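# Unplug the clipped cord from the power strip

## Task

Pull out the plug whose cord is held in the wire clip on the power strip, finish without either gripper holding any other loose object, and leave the plug free of the wire clip.

## Robot and tools

Robot: two arms, left_arm and right_arm, each with a two-finger gripper and a wrist camera. A fixed camera, cam_high, looks down from a stand behind the arms. The camera names are cam_high, cam_left_wrist and cam_right_wrist, and all three images are 896x504.

Frames. The scene frame has its origin at table-top height, midway between the nominal bases. +z is up, +x points out over the table, and left_arm sits on the +y side. Arm names do not match image sides. Real bases: left_arm at (-0.043, +0.272, +0.030), right_arm at (+0.006, -0.304, +0.033), each turned slightly about z. Hand positions, orientations, targets and wrist-camera poses are reported in that arm's own base frame. cam_high and the table use the scene frame. The gripper's fingers point along its +z and open and close along its y. end_effector_position is the point between the pads, about 1 cm behind the tips. Reported poses can be off by a few centimetres, more at long reach.

Row layout (shared by execute_actions and move): one flat list of 14 numbers, each in [-1, 1]. The first 7 are left_arm: dx, dy, dz, rx, ry, rz, opening. The last 7 are right_arm in the same order. dx..rz are an offset, not a pose. They count from that arm's Hand target at the start of the call or action, along that arm's own base axes, with rotation about the Hand target's position. 1.0 equals 0.6 m or 180 degrees, and rx, ry, rz form one rotation vector. If dx, dy, dz together exceed 1.0 they get scaled down. Opening is absolute: +1 is fully open (0.094 m), -1 is closed. Sending six zeros re-requests the current Hand target. The opening number is always a command, so repeat the current value to leave a gripper as it is.

execute_actions(actions, cameras): actions is a list of actions. Each action is a table of up to 15 rows, one row per 1/30 s step. A short table repeats its last row until all 15 steps are filled. Every row in an action counts from the pose at that action's start, not from the row before. The next action starts from the new Hand target, so sending the same offset again moves the arm further. Images come back only if actions is empty or cameras names them. Use ["all"] for every camera and [] for none. An unknown camera name voids the call.

move(target, speed, blend, opening_speed, grip_force, blocking, cameras): sends each gripper along a straight path. target is either one 14-number row or a list of up to 15 rows. Every row is an offset from the same starting Hand targets, not chained from one row to the next. speed is in m/s, from 0.002 to 2.9, default 0.25, given as one number or one per target. Rotation is capped at twice that value in rad/s. blend, in metres, rounds the corners between list targets; the default 0 stops at each target. opening_speed is how fast the opening changes per second on the -1..1 scale, at least 0.2. grip_force is the per-pad limit in newtons, 10 to 50 (full), given once or per arm. It persists, and lower values close slowly. blocking=false returns after about 0.5 s while the move carries on. All paths finish together and are capped at 10 s. Paths do not avoid obstacles or the other arm. Faster moves lag more, stray more and hit harder. Keep paths away from an arm's own base, since passing near it can flip the shoulder posture.

wait(seconds 0-10, cameras) lets the scene run on the current commands. stop(cameras) brakes a running move. zoom_image(camera, region [x0,y0,x1,y1] in pixels, at most 504x504) gives a closer look at the latest image from that camera. read_manual gives only licence texts. finished_scene(scene) ends the scene and cannot be undone. Call nothing else in the same reply.

Results. Each result gives the robot state: end_effector_position and quat per arm in base frame, Hand target (the last commanded pose after clipping, where the next offsets start), Joint positions (the last one is the finger opening in m), joint velocities (may read 'within noise'), joint torques, motor temperatures, grip_measured (same scale as the opening command; reads up to about 2.5 mm wide when empty) and grip_effort_nm (gripper motor effort; negative means closing, and it does not return to zero at rest). Tool commands shows the present commands. A move adds a 'move:' line. done means within 10 mm and 2 degrees of the target. Other words are off_target, moving, held and fault. limits=paced means clipped, and limits=held means steps were withheld. Neither done nor off_target tells you whether anything is touched.

Control notes. Each step, the commanded orientation is clipped to within 40 degrees of the current one. Grippers often settle a few centimetres short because of friction and weight. Resend, or add the missing distance as an offset. An arm blocked by something keeps pushing until you command its target back past the gripper. To release, command an opening well above grip_measured.

Avoid: dropping the plug or letting go of it while it moves, slamming into or pressing hard on fixed or heavy things, anything falling off the table, and any contact between the two arms or grippers. Closing one gripper on the other arm's fingers counts as that kind of contact. Also avoid strain on a wrist camera cable and long stretched-out or stalled pushes that overheat a motor. A motor at 75 °C gives MOTOR HOT, and at 90 °C that arm folds and goes idle. Loose objects may be nudged now and then. Pull the plug straight out of its socket, lift or guide the cord out of the clip, then set the plug down on the table clear of the clip and open the gripper.

Each tool is called after ">>>" in YAML: its name, and indented under it one key for each argument.

## Session

>>> execute_actions:
  actions: []

Scene clock: 0.00 s.
left_arm: end_effector_position=(+0.2749, -0.1294, +0.2035) grip_measured=+1.000 grip_effort_nm=n/a end_effector_quat_wxyz=(+0.445, -0.076, +0.873, -0.183) | right_arm: end_effector_position=(+0.2823, +0.2511, +0.1829) grip_measured=+1.000 grip_effort_nm=n/a end_effector_quat_wxyz=(+0.411, +0.095, +0.896, +0.137)
Joint positions: left_arm=[-0.582 0.845 0.697 -0.436 -0.235 -0.629 0.094] | right_arm=[0.987 1.367 1.011 -0.483 0.575 0.972 0.094]
Joint velocities: within noise
Joint torques (N m): no reading
Motor temperatures (°C): left_arm=[27 31 37 32 26 29 27] | right_arm=[28 30 36 31 27 28 25]
Heat: left arm: 37 °C; right arm: 36 °C.
Hand target: left_arm +0.2773, -0.1297, +0.2149; +0.458, -0.078, +0.865, -0.189 | right_arm +0.2848, +0.2514, +0.1938; +0.421, +0.100, +0.890, +0.144
Tool commands: left_gripper/opening=+1.0 right_gripper/opening=+1.0

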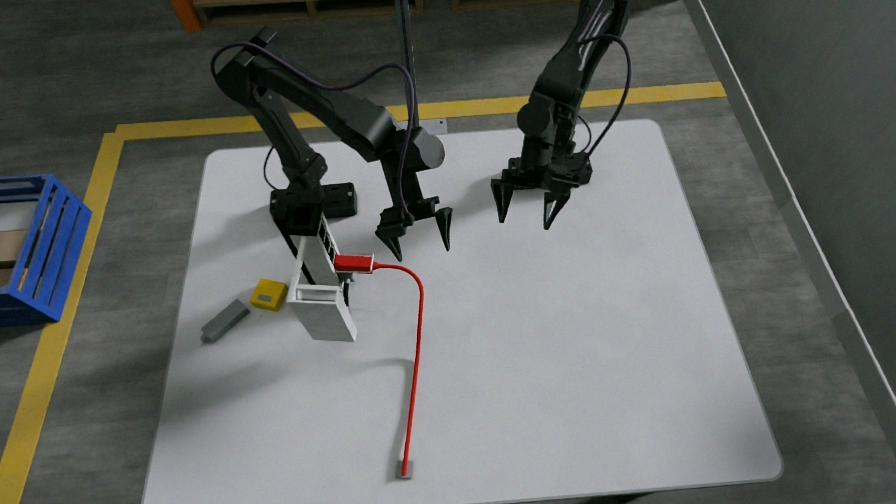

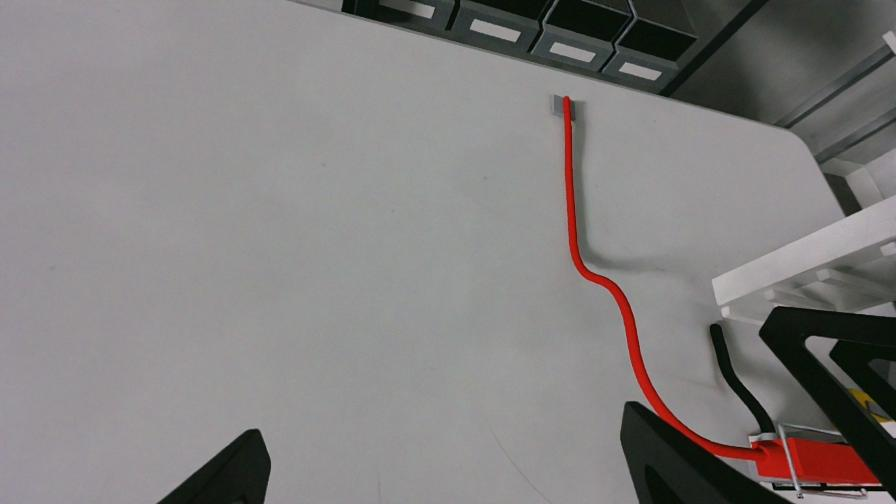

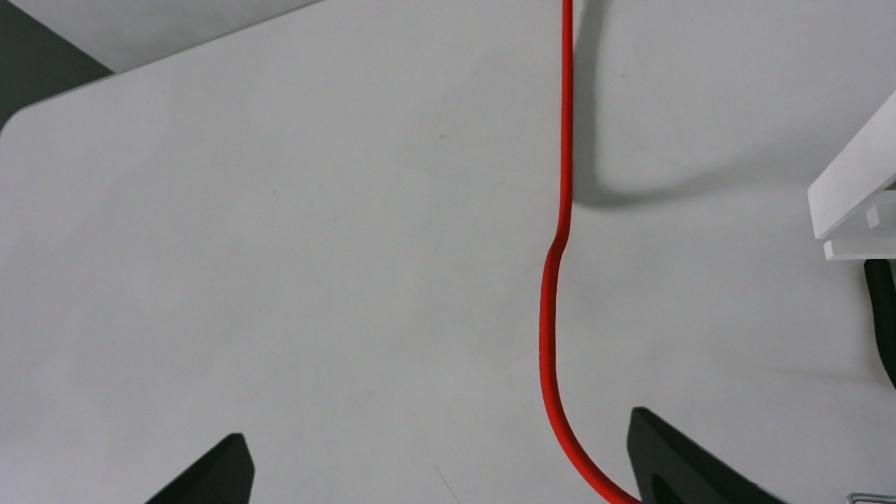

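>>> zoom_image:
  camera: "cam_high"
  region: [190, 200, 440, 350]

>>> zoom_image:
  camera: "cam_left_wrist"
  region: [660, 250, 896, 504]

Scaled by 2.016 from the camera's 896x504 image, which has a finer 1280x720 frame.

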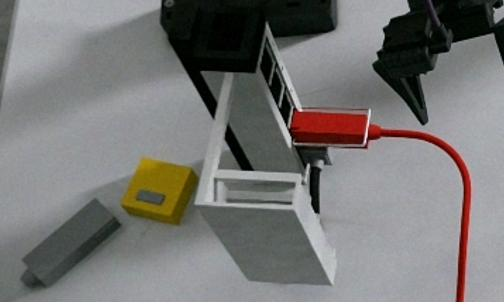

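Scaled by 1.984 from the camera's 896x504 image, which has a finer 1280x720 frame.

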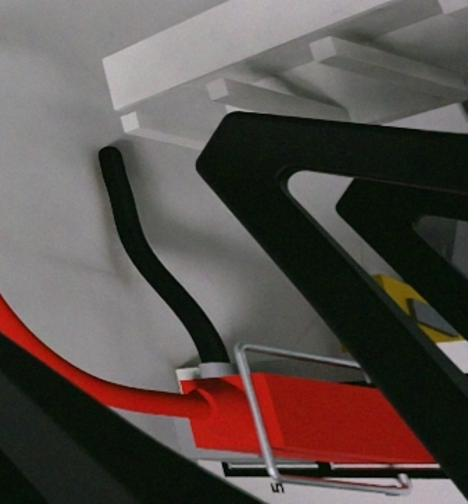

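>>> move:
  target:
    - [0,0,0,0,0,0,1,0,0,0.2,0,0,0,1]
    - [-0.09,-0.05,0.05,0,0,-0.3,1,-0.03,-0.12,0.25,0,0,0,1]
  cameras: ["all"]
  blend: 0.03

Scene clock: 9.13 s.
left_arm: end_effector_position=(+0.2207, -0.1580, +0.2319) grip_measured=+1.000 grip_effort_nm=-0.01 end_effector_quat_wxyz=(+0.307, +0.313, +0.818, -0.372) | right_arm: end_effector_position=(+0.2687, +0.1848, +0.3301) grip_measured=+1.000 grip_effort_nm=-0.01 end_effector_quat_wxyz=(+0.410, +0.096, +0.897, +0.133)
Joint positions: left_arm=[-0.084 1.041 0.965 -0.934 0.889 0.376 0.094] | right_arm=[0.865 1.245 1.523 -1.074 0.495 0.872 0.094]
Joint torques (N m): left_arm=[0.38 -1.61 8.08 0.94 0.63 0.17] | right_arm=[-0.38 -5.22 9.02 1.34 0.19 -0.08]
Heat: left arm: 38 °C; right arm: 37 °C.
Hand target: left_arm +0.2233, -0.1596, +0.2450; +0.323, +0.323, +0.806, -0.376 | right_arm +0.2667, +0.1795, +0.3439; +0.421, +0.099, +0.890, +0.145
Off the commanded pose: left_arm 0.013 m, 3 deg | right_arm 0.015 m, 2 deg.
move: off_target (left_arm, right_arm)
camera_calibration:
cam_left_wrist: T_world_to_cam=[[-0.78, -0.49231, 0.386305, 0.00202945], [-0.625407, 0.63458, -0.454064, 0.396108], [-0.0216015, -0.595768, -0.802866, 0.21029], [0, 0, 0, 1]] pos_world=[0.253854, -0.125079, 0.347909]
cam_right_wrist: T_world_to_cam=[[-0.121571, -0.942609, -0.310981, 0.307043], [-0.918049, 0.225896, -0.325818, 0.360694], [0.377368, 0.245885, -0.892823, 0.256107], [0, 0, 0, 1]] pos_world=[0.271816, 0.14497, 0.441663]

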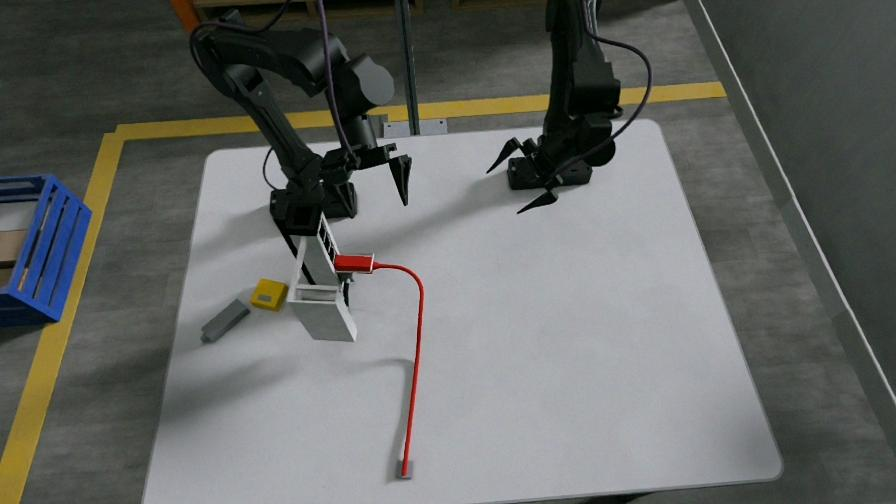

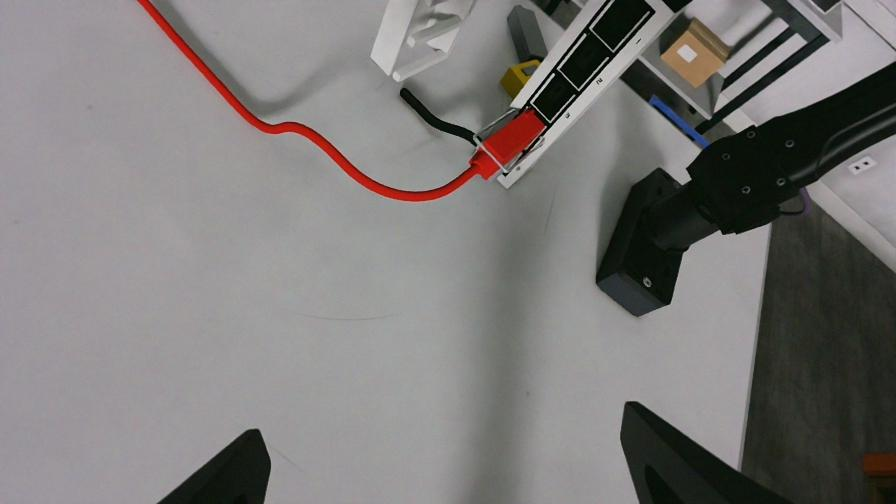

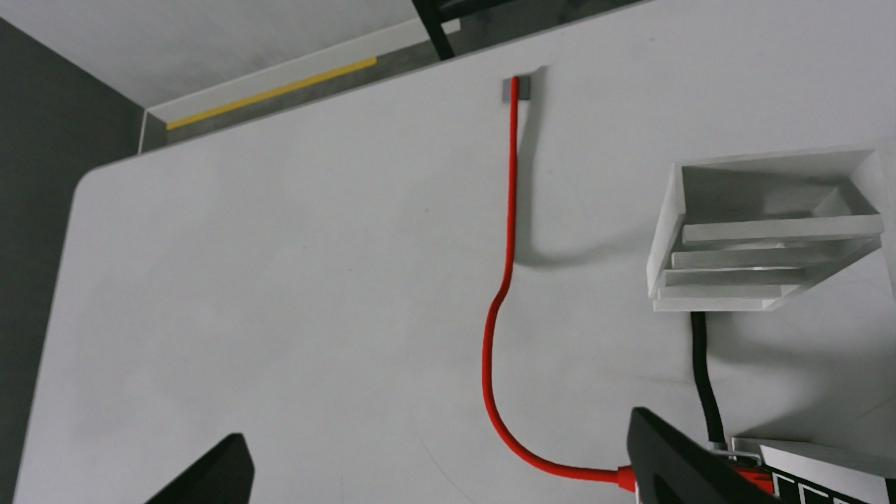

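>>> zoom_image:
  camera: "cam_left_wrist"
  region: [360, 0, 720, 220]

>>> zoom_image:
  camera: "cam_right_wrist"
  region: [600, 380, 800, 504]

>>> zoom_image:
  camera: "cam_left_wrist"
  region: [440, 80, 580, 200]

Scaled by 1.400 from the camera's 896x504 image, which has a finer 1280x720 frame.

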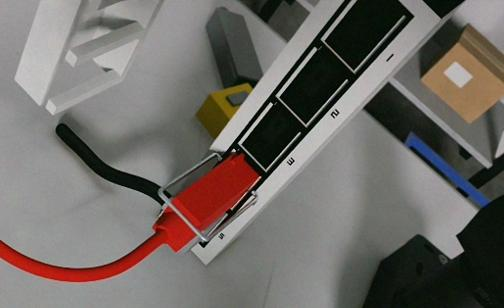

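Scaled by 2.520 from the camera's 896x504 image, which has a finer 1280x720 frame.

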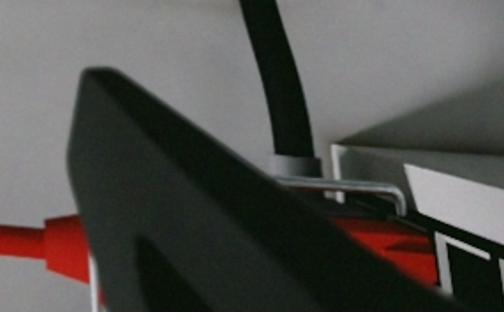

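Scaled by 3.600 from the camera's 896x504 image, which has a finer 1280x720 frame.

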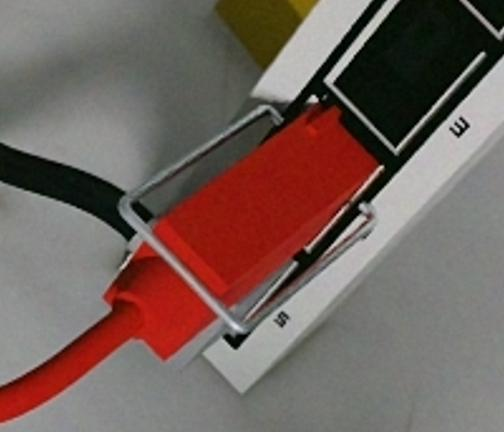

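>>> move:
  target: [0.11,-0.067,-0.17,-0.034,-0.147,-0.168,1,0,0,0,0,0,0,1]
  cameras: ["all"]

>>> zoom_image:
  camera: "cam_left_wrist"
  region: [240, 0, 740, 400]

Scene clock: 25.50 s.
left_arm: end_effector_position=(+0.2862, -0.1954, +0.1327) grip_measured=+1.000 grip_effort_nm=-0.02 end_effector_quat_wxyz=(+0.392, +0.575, +0.597, -0.398) | right_arm: end_effector_position=(+0.2687, +0.1848, +0.3301) grip_measured=+1.000 grip_effort_nm=0.00 end_effector_quat_wxyz=(+0.410, +0.096, +0.897, +0.133)
Joint positions: left_arm=[-0.102 1.654 0.945 -0.59 1.171 1.25 0.094] | right_arm=[0.865 1.245 1.523 -1.074 0.495 0.872 0.094]
Joint torques (N m): left_arm=[-0.54 -5.89 7.05 0.54 0.89 0.12] | right_arm=[-0.46 -5.34 8.96 1.34 0.19 -0.08]
Heat: left arm: 39 °C; right arm: 38 °C.
Hand target: left_arm +0.2893, -0.1998, +0.1429; +0.405, +0.579, +0.580, -0.405 | right_arm +0.2667, +0.1795, +0.3439; +0.421, +0.099, +0.890, +0.145
Off the commanded pose: left_arm 0.012 m, 3 deg | right_arm 0.015 m, 2 deg.
move: off_target (left_arm, right_arm)
camera_calibration:
cam_left_wrist: T_world_to_cam=[[-0.999617, 0.0196325, -0.019513, 0.289743], [0.027651, 0.740617, -0.671359, 0.27838], [0.00127117, -0.671641, -0.740876, 0.0802113], [0, 0, 0, 1]] pos_world=[0.281832, -0.157988, 0.251973]
cam_right_wrist: T_world_to_cam=[[-0.121571, -0.942609, -0.310981, 0.307043], [-0.918049, 0.225896, -0.325818, 0.360694], [0.377368, 0.245885, -0.892823, 0.256107], [0, 0, 0, 1]] pos_world=[0.271816, 0.14497, 0.441663]

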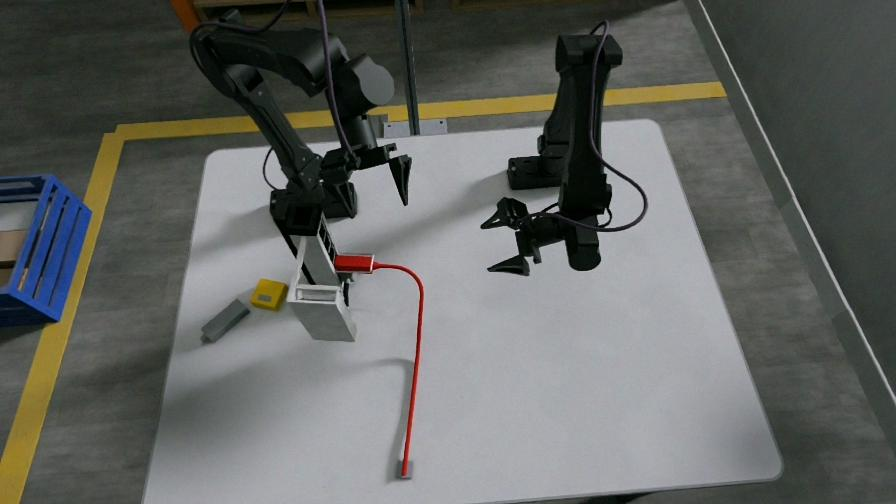

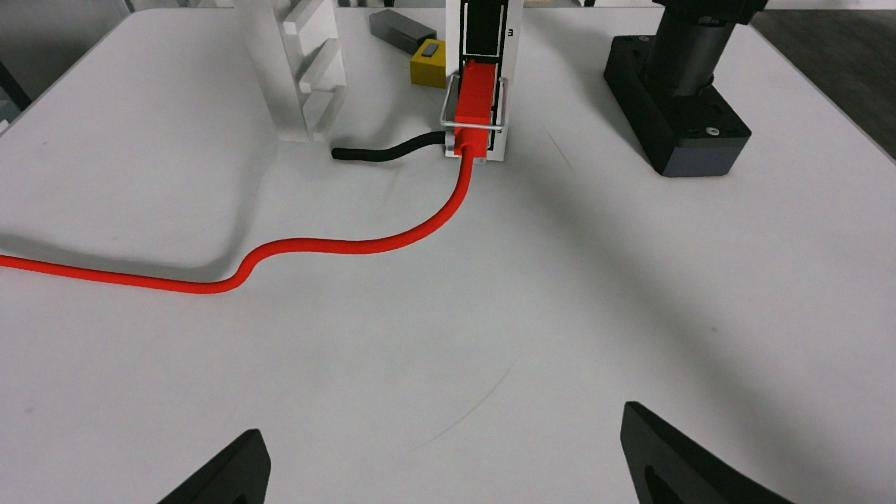

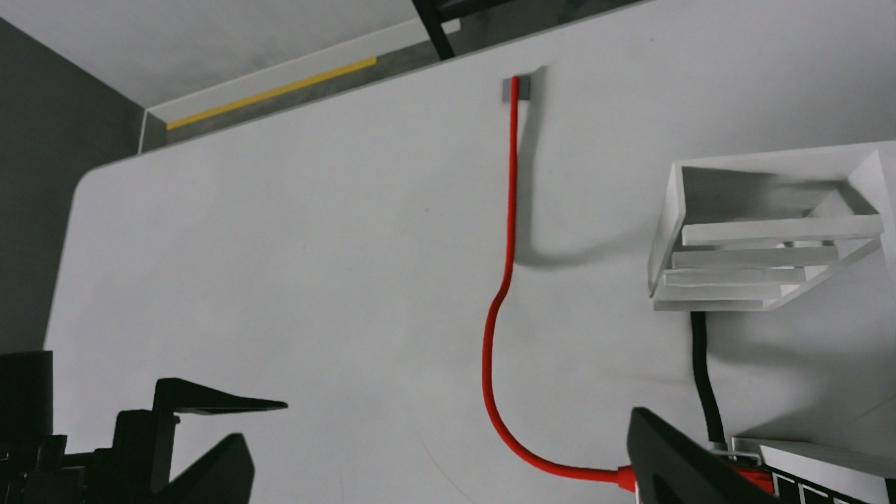

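Scaled by 1.008 from the camera's 896x504 image, which has a finer 1280x720 frame.

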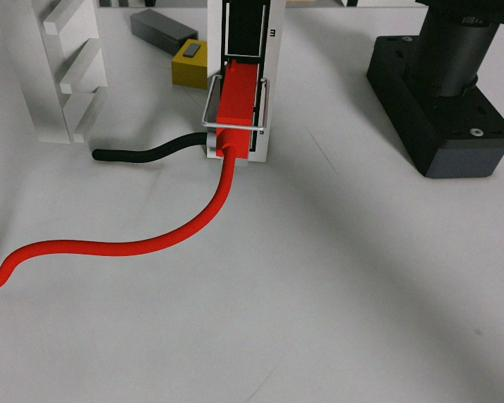

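>>> move:
  target: [-0.04,-0.16,-0.04,0.111,0,0,-0.15,0,-0.2,0.12,0,0,0,1]
  cameras: ["all"]

>>> zoom_image:
  camera: "cam_left_wrist"
  region: [300, 0, 650, 250]

Scene clock: 39.33 s.
left_arm: end_effector_position=(+0.2587, -0.2899, +0.1071) grip_measured=-0.147 grip_effort_nm=-0.15 end_effector_quat_wxyz=(+0.280, +0.639, +0.652, -0.297) | right_arm: end_effector_position=(+0.2668, +0.0595, +0.4063) grip_measured=+1.000 grip_effort_nm=0.00 end_effector_quat_wxyz=(+0.410, +0.104, +0.895, +0.140)
Joint positions: left_arm=[-0.54 1.631 1.011 -0.444 0.704 0.822 0.04] | right_arm=[0.218 1.192 1.86 -1.342 0.003 0.447 0.094]
Joint torques (N m): left_arm=[-0.01 -6.97 7.43 1.03 0.47 -0.03] | right_arm=[-0.28 -1.57 8.35 1.52 -0.07 -0.07]
Heat: left arm: 39 °C; right arm: 39 °C.
Hand target: left_arm +0.2652, -0.2959, +0.1189; +0.298, +0.641, +0.641, -0.299 | right_arm +0.2667, +0.0595, +0.4160; +0.421, +0.099, +0.890, +0.145
Off the commanded pose: left_arm 0.015 m, 2 deg | right_arm 0.010 m, 2 deg.
move: off_target (left_arm)
camera_calibration:
cam_left_wrist: T_world_to_cam=[[-0.998912, 0.046561, 0.00256273, 0.268915], [0.0420576, 0.92331, -0.381746, 0.350242], [-0.0201407, -0.381223, -0.924264, 0.107157], [0, 0, 0, 1]] pos_world=[0.25605, -0.295052, 0.232056]
cam_right_wrist: T_world_to_cam=[[-0.129763, -0.935138, -0.329663, 0.221671], [-0.915173, 0.240909, -0.323141, 0.409397], [0.381601, 0.259767, -0.887075, 0.351413], [0, 0, 0, 1]] pos_world=[0.269334, 0.0173801, 0.5171]

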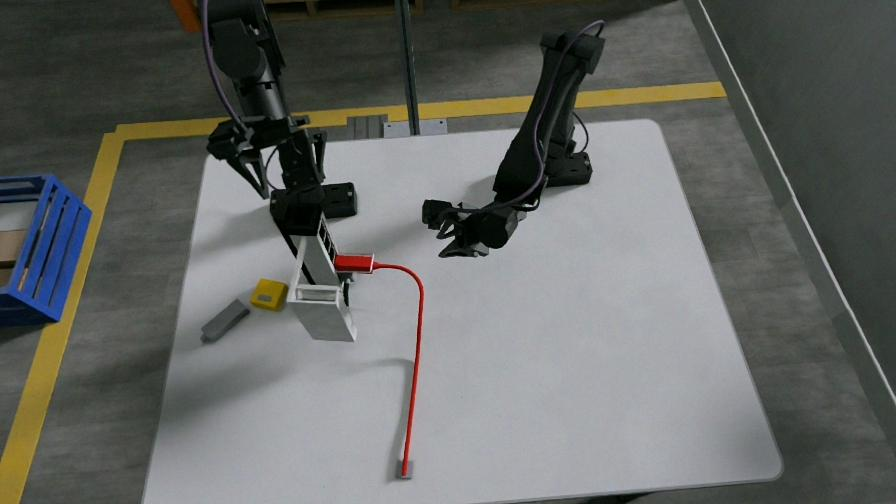

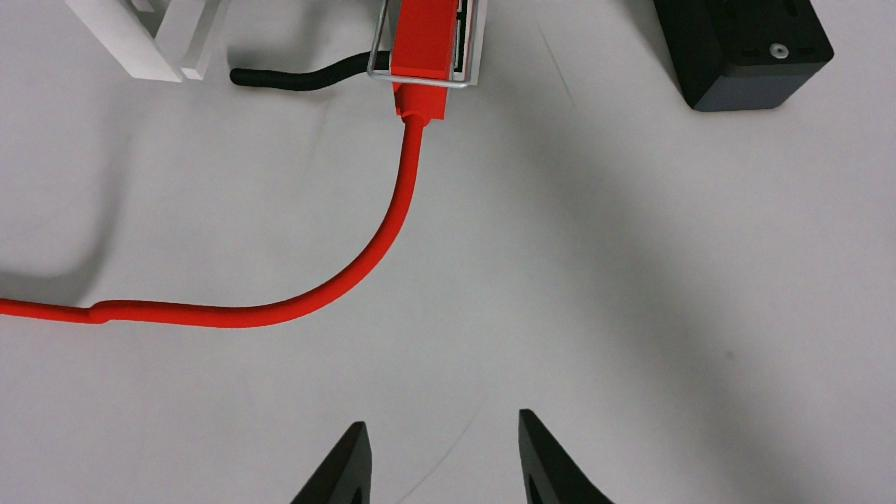

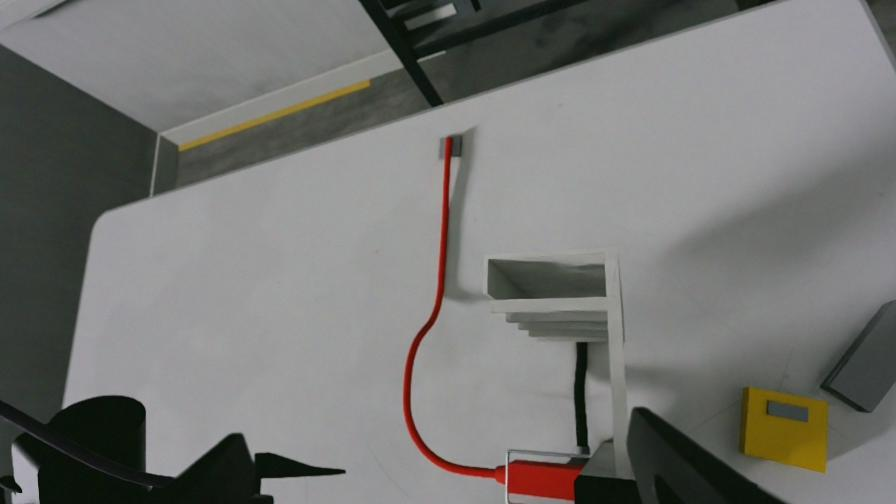

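Scaled by 1.440 from the camera's 896x504 image, which has a finer 1280x720 frame.

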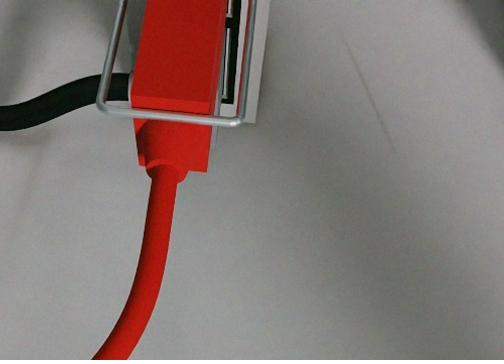

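>>> move:
  target: [0.0,-0.195,-0.072,0,0,0,-0.255,0,0,0,0,0,0,1]
  cameras: ["all"]

>>> zoom_image:
  camera: "cam_left_wrist"
  region: [250, 150, 650, 504]

>>> zoom_image:
  camera: "cam_right_wrist"
  region: [300, 350, 650, 504]

Scene clock: 45.27 s.
left_arm: end_effector_position=(+0.2455, -0.3998, +0.0615) grip_measured=-0.253 grip_effort_nm=-0.13 end_effector_quat_wxyz=(+0.257, +0.643, +0.653, -0.308) | right_arm: end_effector_position=(+0.2668, +0.0596, +0.4062) grip_measured=+1.000 grip_effort_nm=-0.01 end_effector_quat_wxyz=(+0.410, +0.103, +0.895, +0.140)
Joint positions: left_arm=[-0.809 1.923 1.162 -0.187 0.582 0.554 0.035] | right_arm=[0.218 1.192 1.86 -1.342 0.002 0.446 0.094]
Joint torques (N m): left_arm=[0.36 -8.81 8.08 1.6 0.01 0] | right_arm=[-0.73 -1.61 8.21 1.53 -0.06 -0.13]
Heat: left arm: 39 °C; right arm: 39 °C.
Hand target: left_arm +0.2653, -0.4128, +0.0756; +0.298, +0.641, +0.641, -0.299 | right_arm +0.2667, +0.0595, +0.4160; +0.421, +0.099, +0.890, +0.145
Off the commanded pose: left_arm 0.028 m, 5 deg | right_arm 0.010 m, 2 deg.
move: off_target (left_arm)
camera_calibration:
cam_left_wrist: T_world_to_cam=[[-0.996468, 0.0699218, 0.0464928, 0.267055], [0.0480884, 0.929114, -0.366654, 0.434655], [-0.0688342, -0.363123, -0.929195, 0.0423883], [0, 0, 0, 1]] pos_world=[0.248128, -0.407125, 0.186339]
cam_right_wrist: T_world_to_cam=[[-0.129137, -0.935207, -0.329714, 0.221683], [-0.915502, 0.240199, -0.322739, 0.409208], [0.381025, 0.260176, -0.887203, 0.351488], [0, 0, 0, 1]] pos_world=[0.269333, 0.017579, 0.517]

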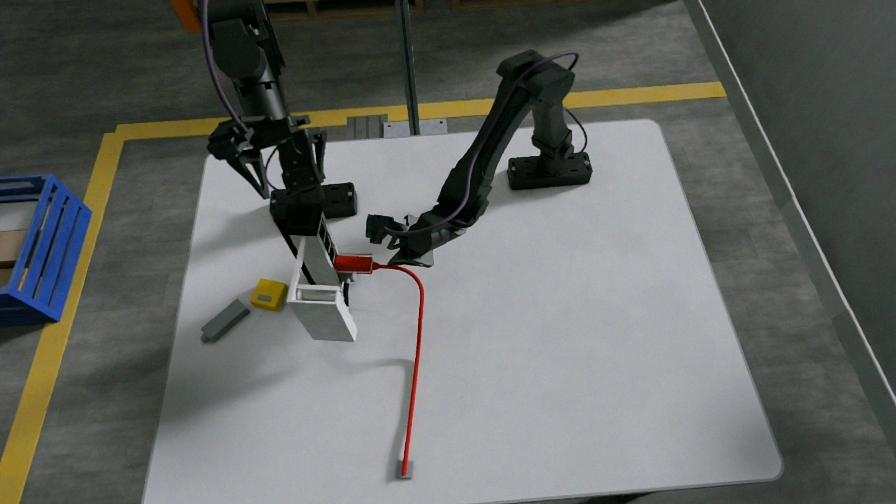

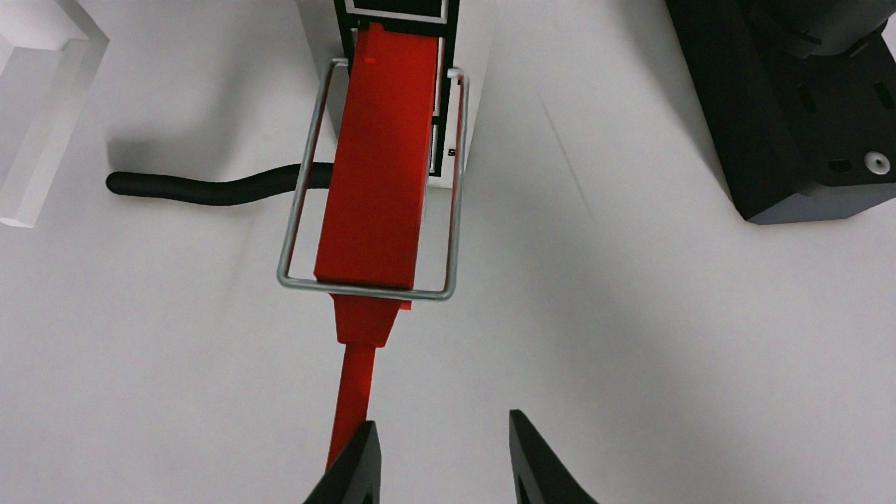

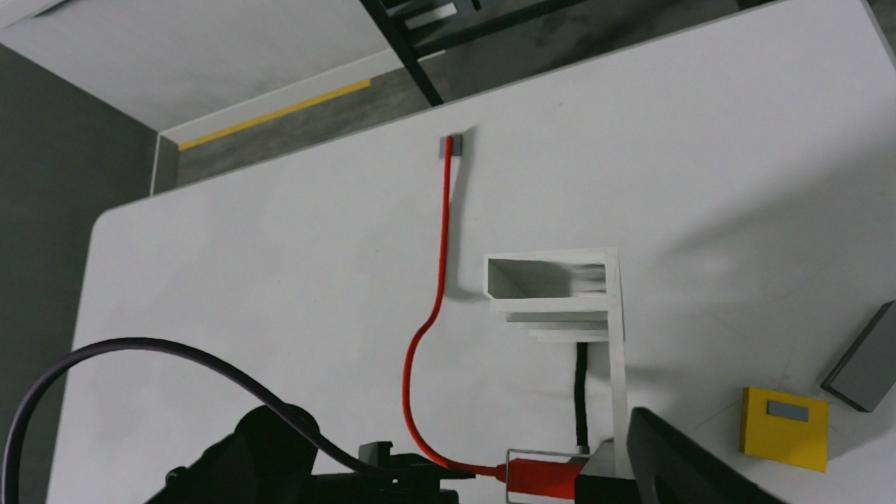

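Scaled by 1.260 from the camera's 896x504 image, which has a finer 1280x720 frame.

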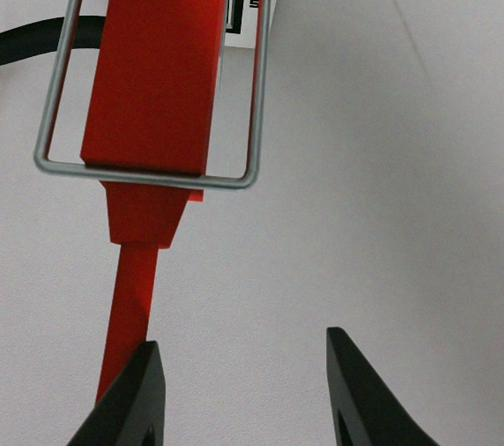

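Scaled by 1.440 from the camera's 896x504 image, which has a finer 1280x720 frame.

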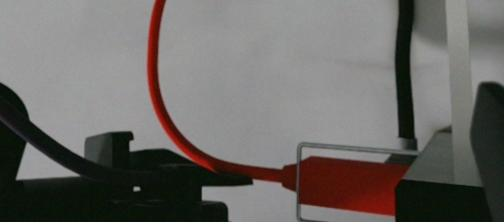

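>>> move:
  target: [0.033,0.0,0.035,-0.0157,-0.022,0.005,-0.255,0,0,0,0,0,0,1]
  cameras: ["cam_left_wrist"]

Scene clock: 50.60 s.
left_arm: end_effector_position=(+0.2497, -0.3991, +0.0636) grip_measured=-0.253 grip_effort_nm=-0.12 end_effector_quat_wxyz=(+0.263, +0.644, +0.649, -0.308) | right_arm: end_effector_position=(+0.2668, +0.0596, +0.4062) grip_measured=+1.000 grip_effort_nm=-0.01 end_effector_quat_wxyz=(+0.410, +0.103, +0.895, +0.140)
Joint positions: left_arm=[-0.8 1.923 1.165 -0.182 0.588 0.566 0.035] | right_arm=[0.218 1.192 1.86 -1.342 0.002 0.446 0.094]
Joint torques (N m): left_arm=[1.99 -11.36 8.76 1.82 -0.08 0.11] | right_arm=[-0.49 -1.55 8.49 1.5 -0.07 -0.06]
Heat: left arm: 39 °C; right arm: 39 °C.
Hand target: left_arm +0.2851, -0.4128, +0.0967; +0.338, +0.638, +0.628, -0.290 | right_arm +0.2667, +0.0595, +0.4160; +0.421, +0.099, +0.890, +0.145
Off the commanded pose: left_arm 0.050 m, 9 deg | right_arm 0.010 m, 2 deg.
move: off_target (left_arm)
camera_calibration:
cam_left_wrist: T_world_to_cam=[[-0.996787, 0.0720409, 0.0350189, 0.272664], [0.0537195, 0.925514, -0.374884, 0.432408], [-0.0594175, -0.371798, -0.92641, 0.0389198], [0, 0, 0, 1]] pos_world=[0.250872, -0.405372, 0.18861]
Images, in order (width x height): cam_left_wrist 896x504.

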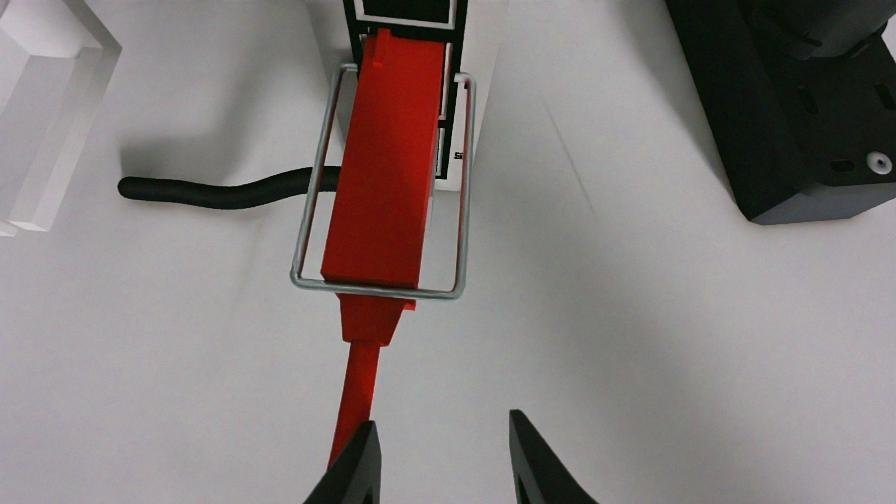

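>>> execute_actions:
  actions:
    - [[0,0,0,0,0,0,-0.255,0,0,0,0,0,0,1]]
  cameras: ["all"]

>>> zoom_image:
  camera: "cam_high"
  region: [330, 180, 480, 290]

>>> zoom_image:
  camera: "cam_right_wrist"
  region: [360, 400, 560, 504]

Scene clock: 54.13 s.
left_arm: end_effector_position=(+0.2497, -0.3991, +0.0636) grip_measured=-0.253 grip_effort_nm=-0.12 end_effector_quat_wxyz=(+0.263, +0.644, +0.649, -0.308) | right_arm: end_effector_position=(+0.2668, +0.0596, +0.4062) grip_measured=+1.000 grip_effort_nm=-0.01 end_effector_quat_wxyz=(+0.410, +0.103, +0.895, +0.140)
Joint positions: left_arm=[-0.8 1.923 1.165 -0.182 0.588 0.566 0.035] | right_arm=[0.218 1.192 1.86 -1.342 0.002 0.446 0.094]
Joint torques (N m): left_arm=[1.98 -11.37 8.77 1.84 -0.09 0.1] | right_arm=[-0.16 -1.54 8.47 1.49 -0.09 -0.16]
Heat: left arm: 40 °C; right arm: 39 °C.
Hand target: left_arm +0.2851, -0.4128, +0.0967; +0.338, +0.638, +0.628, -0.290 | right_arm +0.2667, +0.0595, +0.4160; +0.421, +0.099, +0.890, +0.145
Off the commanded pose: left_arm 0.050 m, 9 deg | right_arm 0.010 m, 2 deg.
camera_calibration:
cam_left_wrist: T_world_to_cam=[[-0.996776, 0.072347, 0.0346826, 0.272741], [0.0541308, 0.925502, -0.374855, 0.432207], [-0.0592185, -0.37177, -0.926434, 0.038917], [0, 0, 0, 1]] pos_world=[0.250771, -0.405272, 0.18861]
cam_right_wrist: T_world_to_cam=[[-0.129137, -0.935207, -0.329714, 0.221683], [-0.915502, 0.240199, -0.322739, 0.409208], [0.381025, 0.260176, -0.887203, 0.351488], [0, 0, 0, 1]] pos_world=[0.269333, 0.017579, 0.517]

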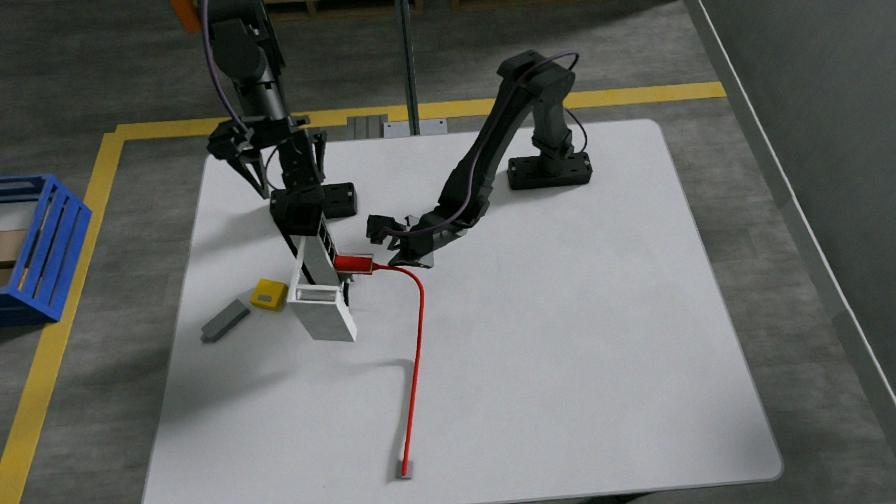

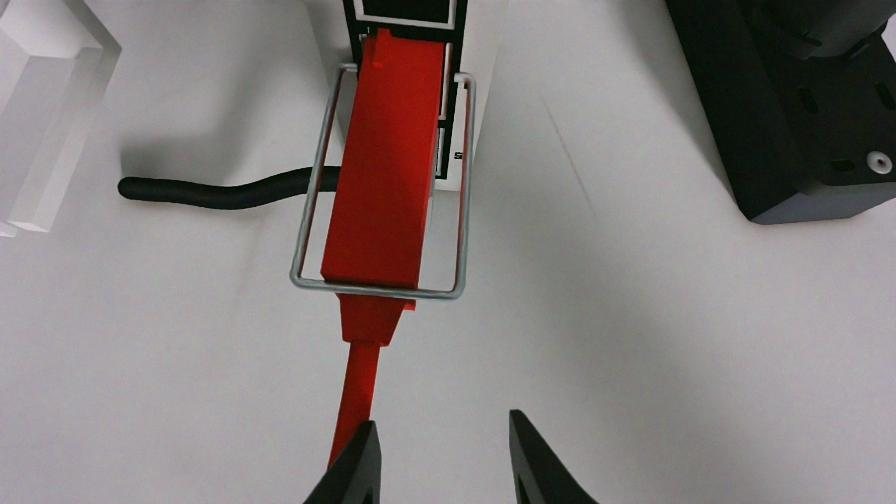

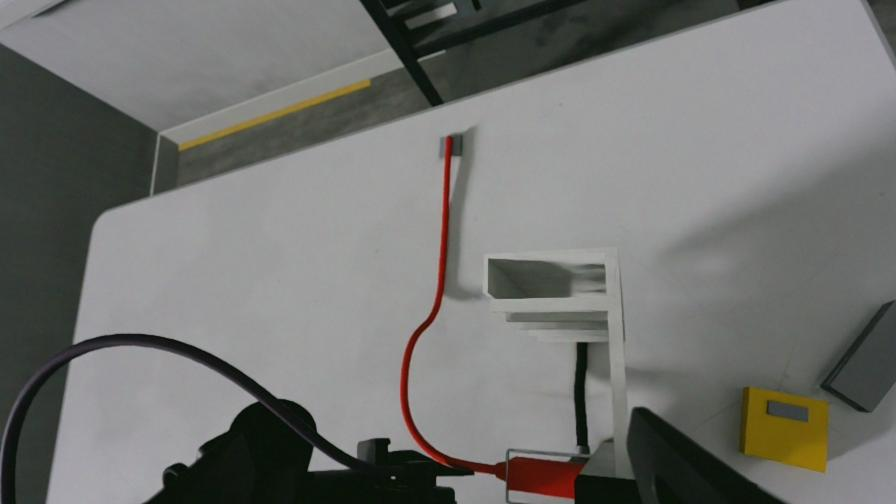

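Scaled by 3.360 from the camera's 896x504 image, which has a finer 1280x720 frame.

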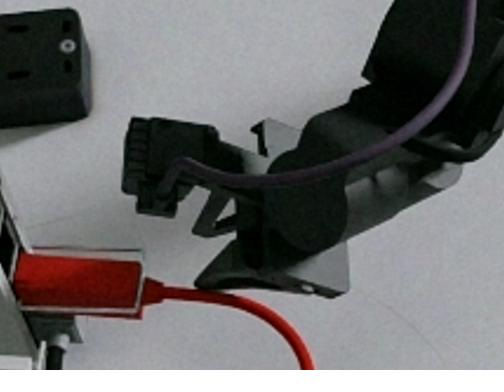

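Scaled by 2.520 from the camera's 896x504 image, which has a finer 1280x720 frame.

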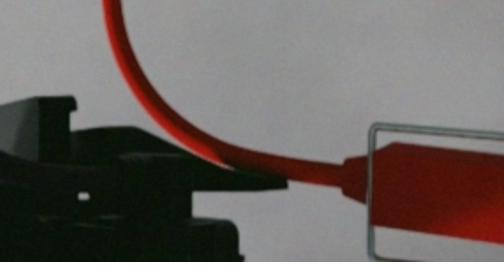

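>>> move:
  target: [-0.058,0.14,0.055,0.0157,0.022,-0.005,-1,0,0,0,0,0,0,1]
  cameras: ["cam_left_wrist"]

Scene clock: 58.80 s.
left_arm: end_effector_position=(+0.2524, -0.3278, +0.1186) grip_measured=-0.989 grip_effort_nm=-0.59 end_effector_quat_wxyz=(+0.285, +0.638, +0.653, -0.292) | right_arm: end_effector_position=(+0.2668, +0.0596, +0.4062) grip_measured=+1.000 grip_effort_nm=0.00 end_effector_quat_wxyz=(+0.410, +0.103, +0.895, +0.140)
Joint positions: left_arm=[-0.657 1.65 1.067 -0.389 0.63 0.689 0.001] | right_arm=[0.218 1.192 1.86 -1.342 0.002 0.446 0.094]
Joint torques (N m): left_arm=[0.16 -9.17 5.34 1.16 0.53 0.11] | right_arm=[-0.58 -1.65 8.28 1.57 -0.01 -0.07]
Heat: left arm: 40 °C; right arm: 39 °C.
Hand target: left_arm +0.2502, -0.3289, +0.1298; +0.298, +0.641, +0.641, -0.299 | right_arm +0.2667, +0.0595, +0.4160; +0.421, +0.099, +0.890, +0.145
Off the commanded pose: left_arm 0.011 m, 2 deg | right_arm 0.010 m, 2 deg.
move: off_target (left_arm)
camera_calibration:
cam_left_wrist: T_world_to_cam=[[-0.999286, 0.0364711, -0.00983695, 0.26263], [0.0374719, 0.92419, -0.380091, 0.391087], [-0.00477116, -0.380189, -0.924897, 0.0998057], [0, 0, 0, 1]] pos_world=[0.248264, -0.333072, 0.243542]
Images, in order (width x height): cam_left_wrist 896x504.

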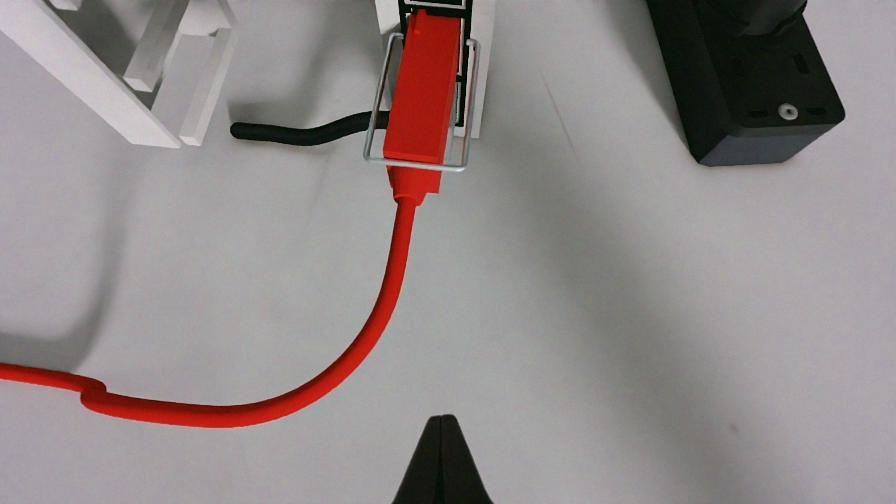

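>>> move:
  target: [-0.018,-0.137,-0.11,0,0,0,-1,0,0,0,0,0,0,1]
  cameras: ["cam_left_wrist"]

Scene clock: 62.63 s.
left_arm: end_effector_position=(+0.2317, -0.4007, +0.0506) grip_measured=-0.989 grip_effort_nm=-0.59 end_effector_quat_wxyz=(+0.275, +0.642, +0.653, -0.295) | right_arm: end_effector_position=(+0.2668, +0.0596, +0.4062) grip_measured=+1.000 grip_effort_nm=0.00 end_effector_quat_wxyz=(+0.410, +0.103, +0.895, +0.140)
Joint positions: left_arm=[-0.853 1.894 1.056 -0.056 0.523 0.513 0.001] | right_arm=[0.218 1.192 1.86 -1.342 0.002 0.446 0.094]
Joint torques (N m): left_arm=[-0.05 -8.84 7.21 1.36 0.31 -0.02] | right_arm=[-0.69 -1.54 8.61 1.57 -0.04 -0.1]
Heat: left arm: 40 °C; right arm: 39 °C.
Hand target: left_arm +0.2395, -0.4110, +0.0637; +0.298, +0.641, +0.641, -0.299 | right_arm +0.2667, +0.0595, +0.4160; +0.421, +0.099, +0.890, +0.145
Off the commanded pose: left_arm 0.018 m, 3 deg | right_arm 0.010 m, 2 deg.
move: off_target (left_arm)
camera_calibration:
cam_left_wrist: T_world_to_cam=[[-0.998731, 0.0501207, 0.00495881, 0.24842], [0.0447154, 0.927693, -0.370656, 0.432694], [-0.0231778, -0.369964, -0.928757, 0.0176929], [0, 0, 0, 1]] pos_world=[0.229167, -0.407313, 0.175581]
Images, in order (width x height): cam_left_wrist 896x504.

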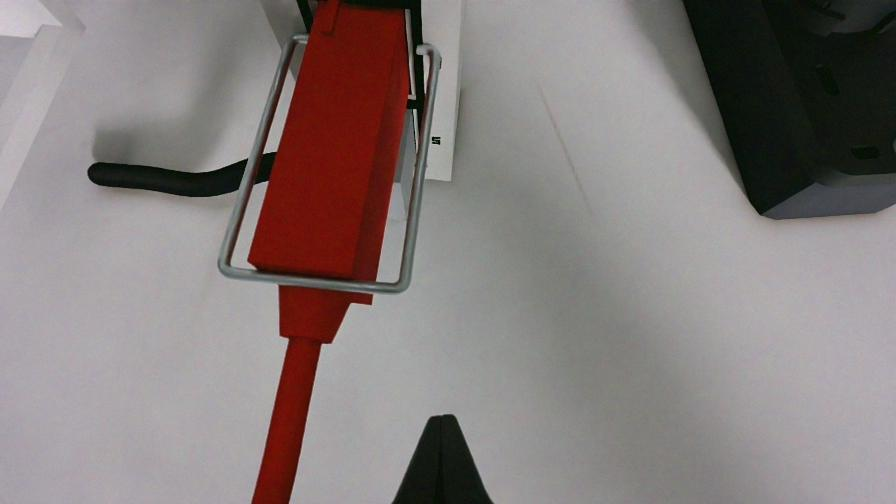

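>>> move:
  target: [0.02,-0.057,0.0,0,0,0,-1,0,0,0,0,0,0,1]
  cameras: ["cam_left_wrist"]
  speed: 0.1

Scene clock: 64.43 s.
left_arm: end_effector_position=(+0.2467, -0.4342, +0.0528) grip_measured=-0.989 grip_effort_nm=-0.59 end_effector_quat_wxyz=(+0.281, +0.640, +0.652, -0.294) | right_arm: end_effector_position=(+0.2668, +0.0596, +0.4062) grip_measured=+1.000 grip_effort_nm=-0.01 end_effector_quat_wxyz=(+0.410, +0.103, +0.895, +0.140)
Joint positions: left_arm=[-0.882 1.998 1.208 -0.079 0.5 0.484 0.001] | right_arm=[0.218 1.192 1.86 -1.342 0.002 0.446 0.094]
Joint torques (N m): left_arm=[-0.43 -9.5 7.77 1.36 0.26 0.01] | right_arm=[-0.5 -1.58 8.65 1.55 -0.07 -0.1]
Heat: left arm: 40 °C; right arm: 39 °C.
Hand target: left_arm +0.2514, -0.4452, +0.0636; +0.298, +0.641, +0.641, -0.299 | right_arm +0.2667, +0.0595, +0.4160; +0.421, +0.099, +0.890, +0.145
Off the commanded pose: left_arm 0.016 m, 2 deg | right_arm 0.010 m, 2 deg.
move: off_target (left_arm)
camera_calibration:
cam_left_wrist: T_world_to_cam=[[-0.998957, 0.0455173, -0.00368806, 0.263637], [0.0435439, 0.925079, -0.377271, 0.463394], [-0.0137606, -0.377038, -0.926096, 0.00211571], [0, 0, 0, 1]] pos_world=[0.243213, -0.439878, 0.177757]
Images, in order (width x height): cam_left_wrist 896x504.

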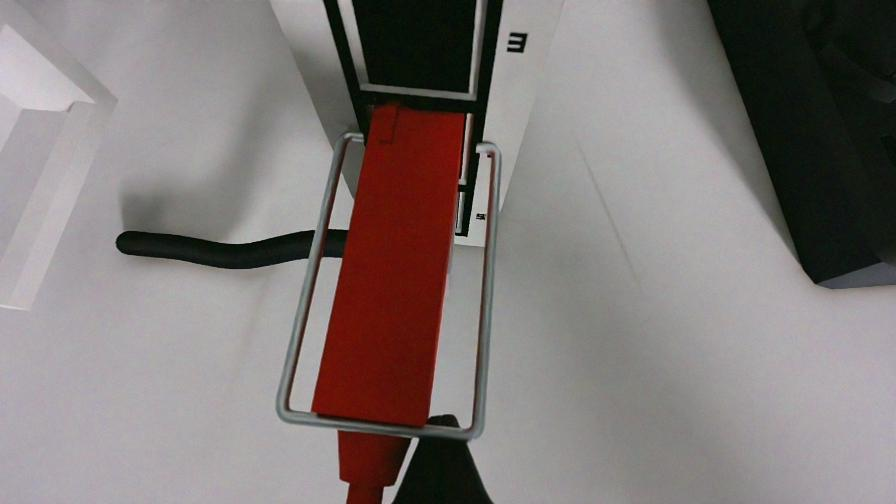

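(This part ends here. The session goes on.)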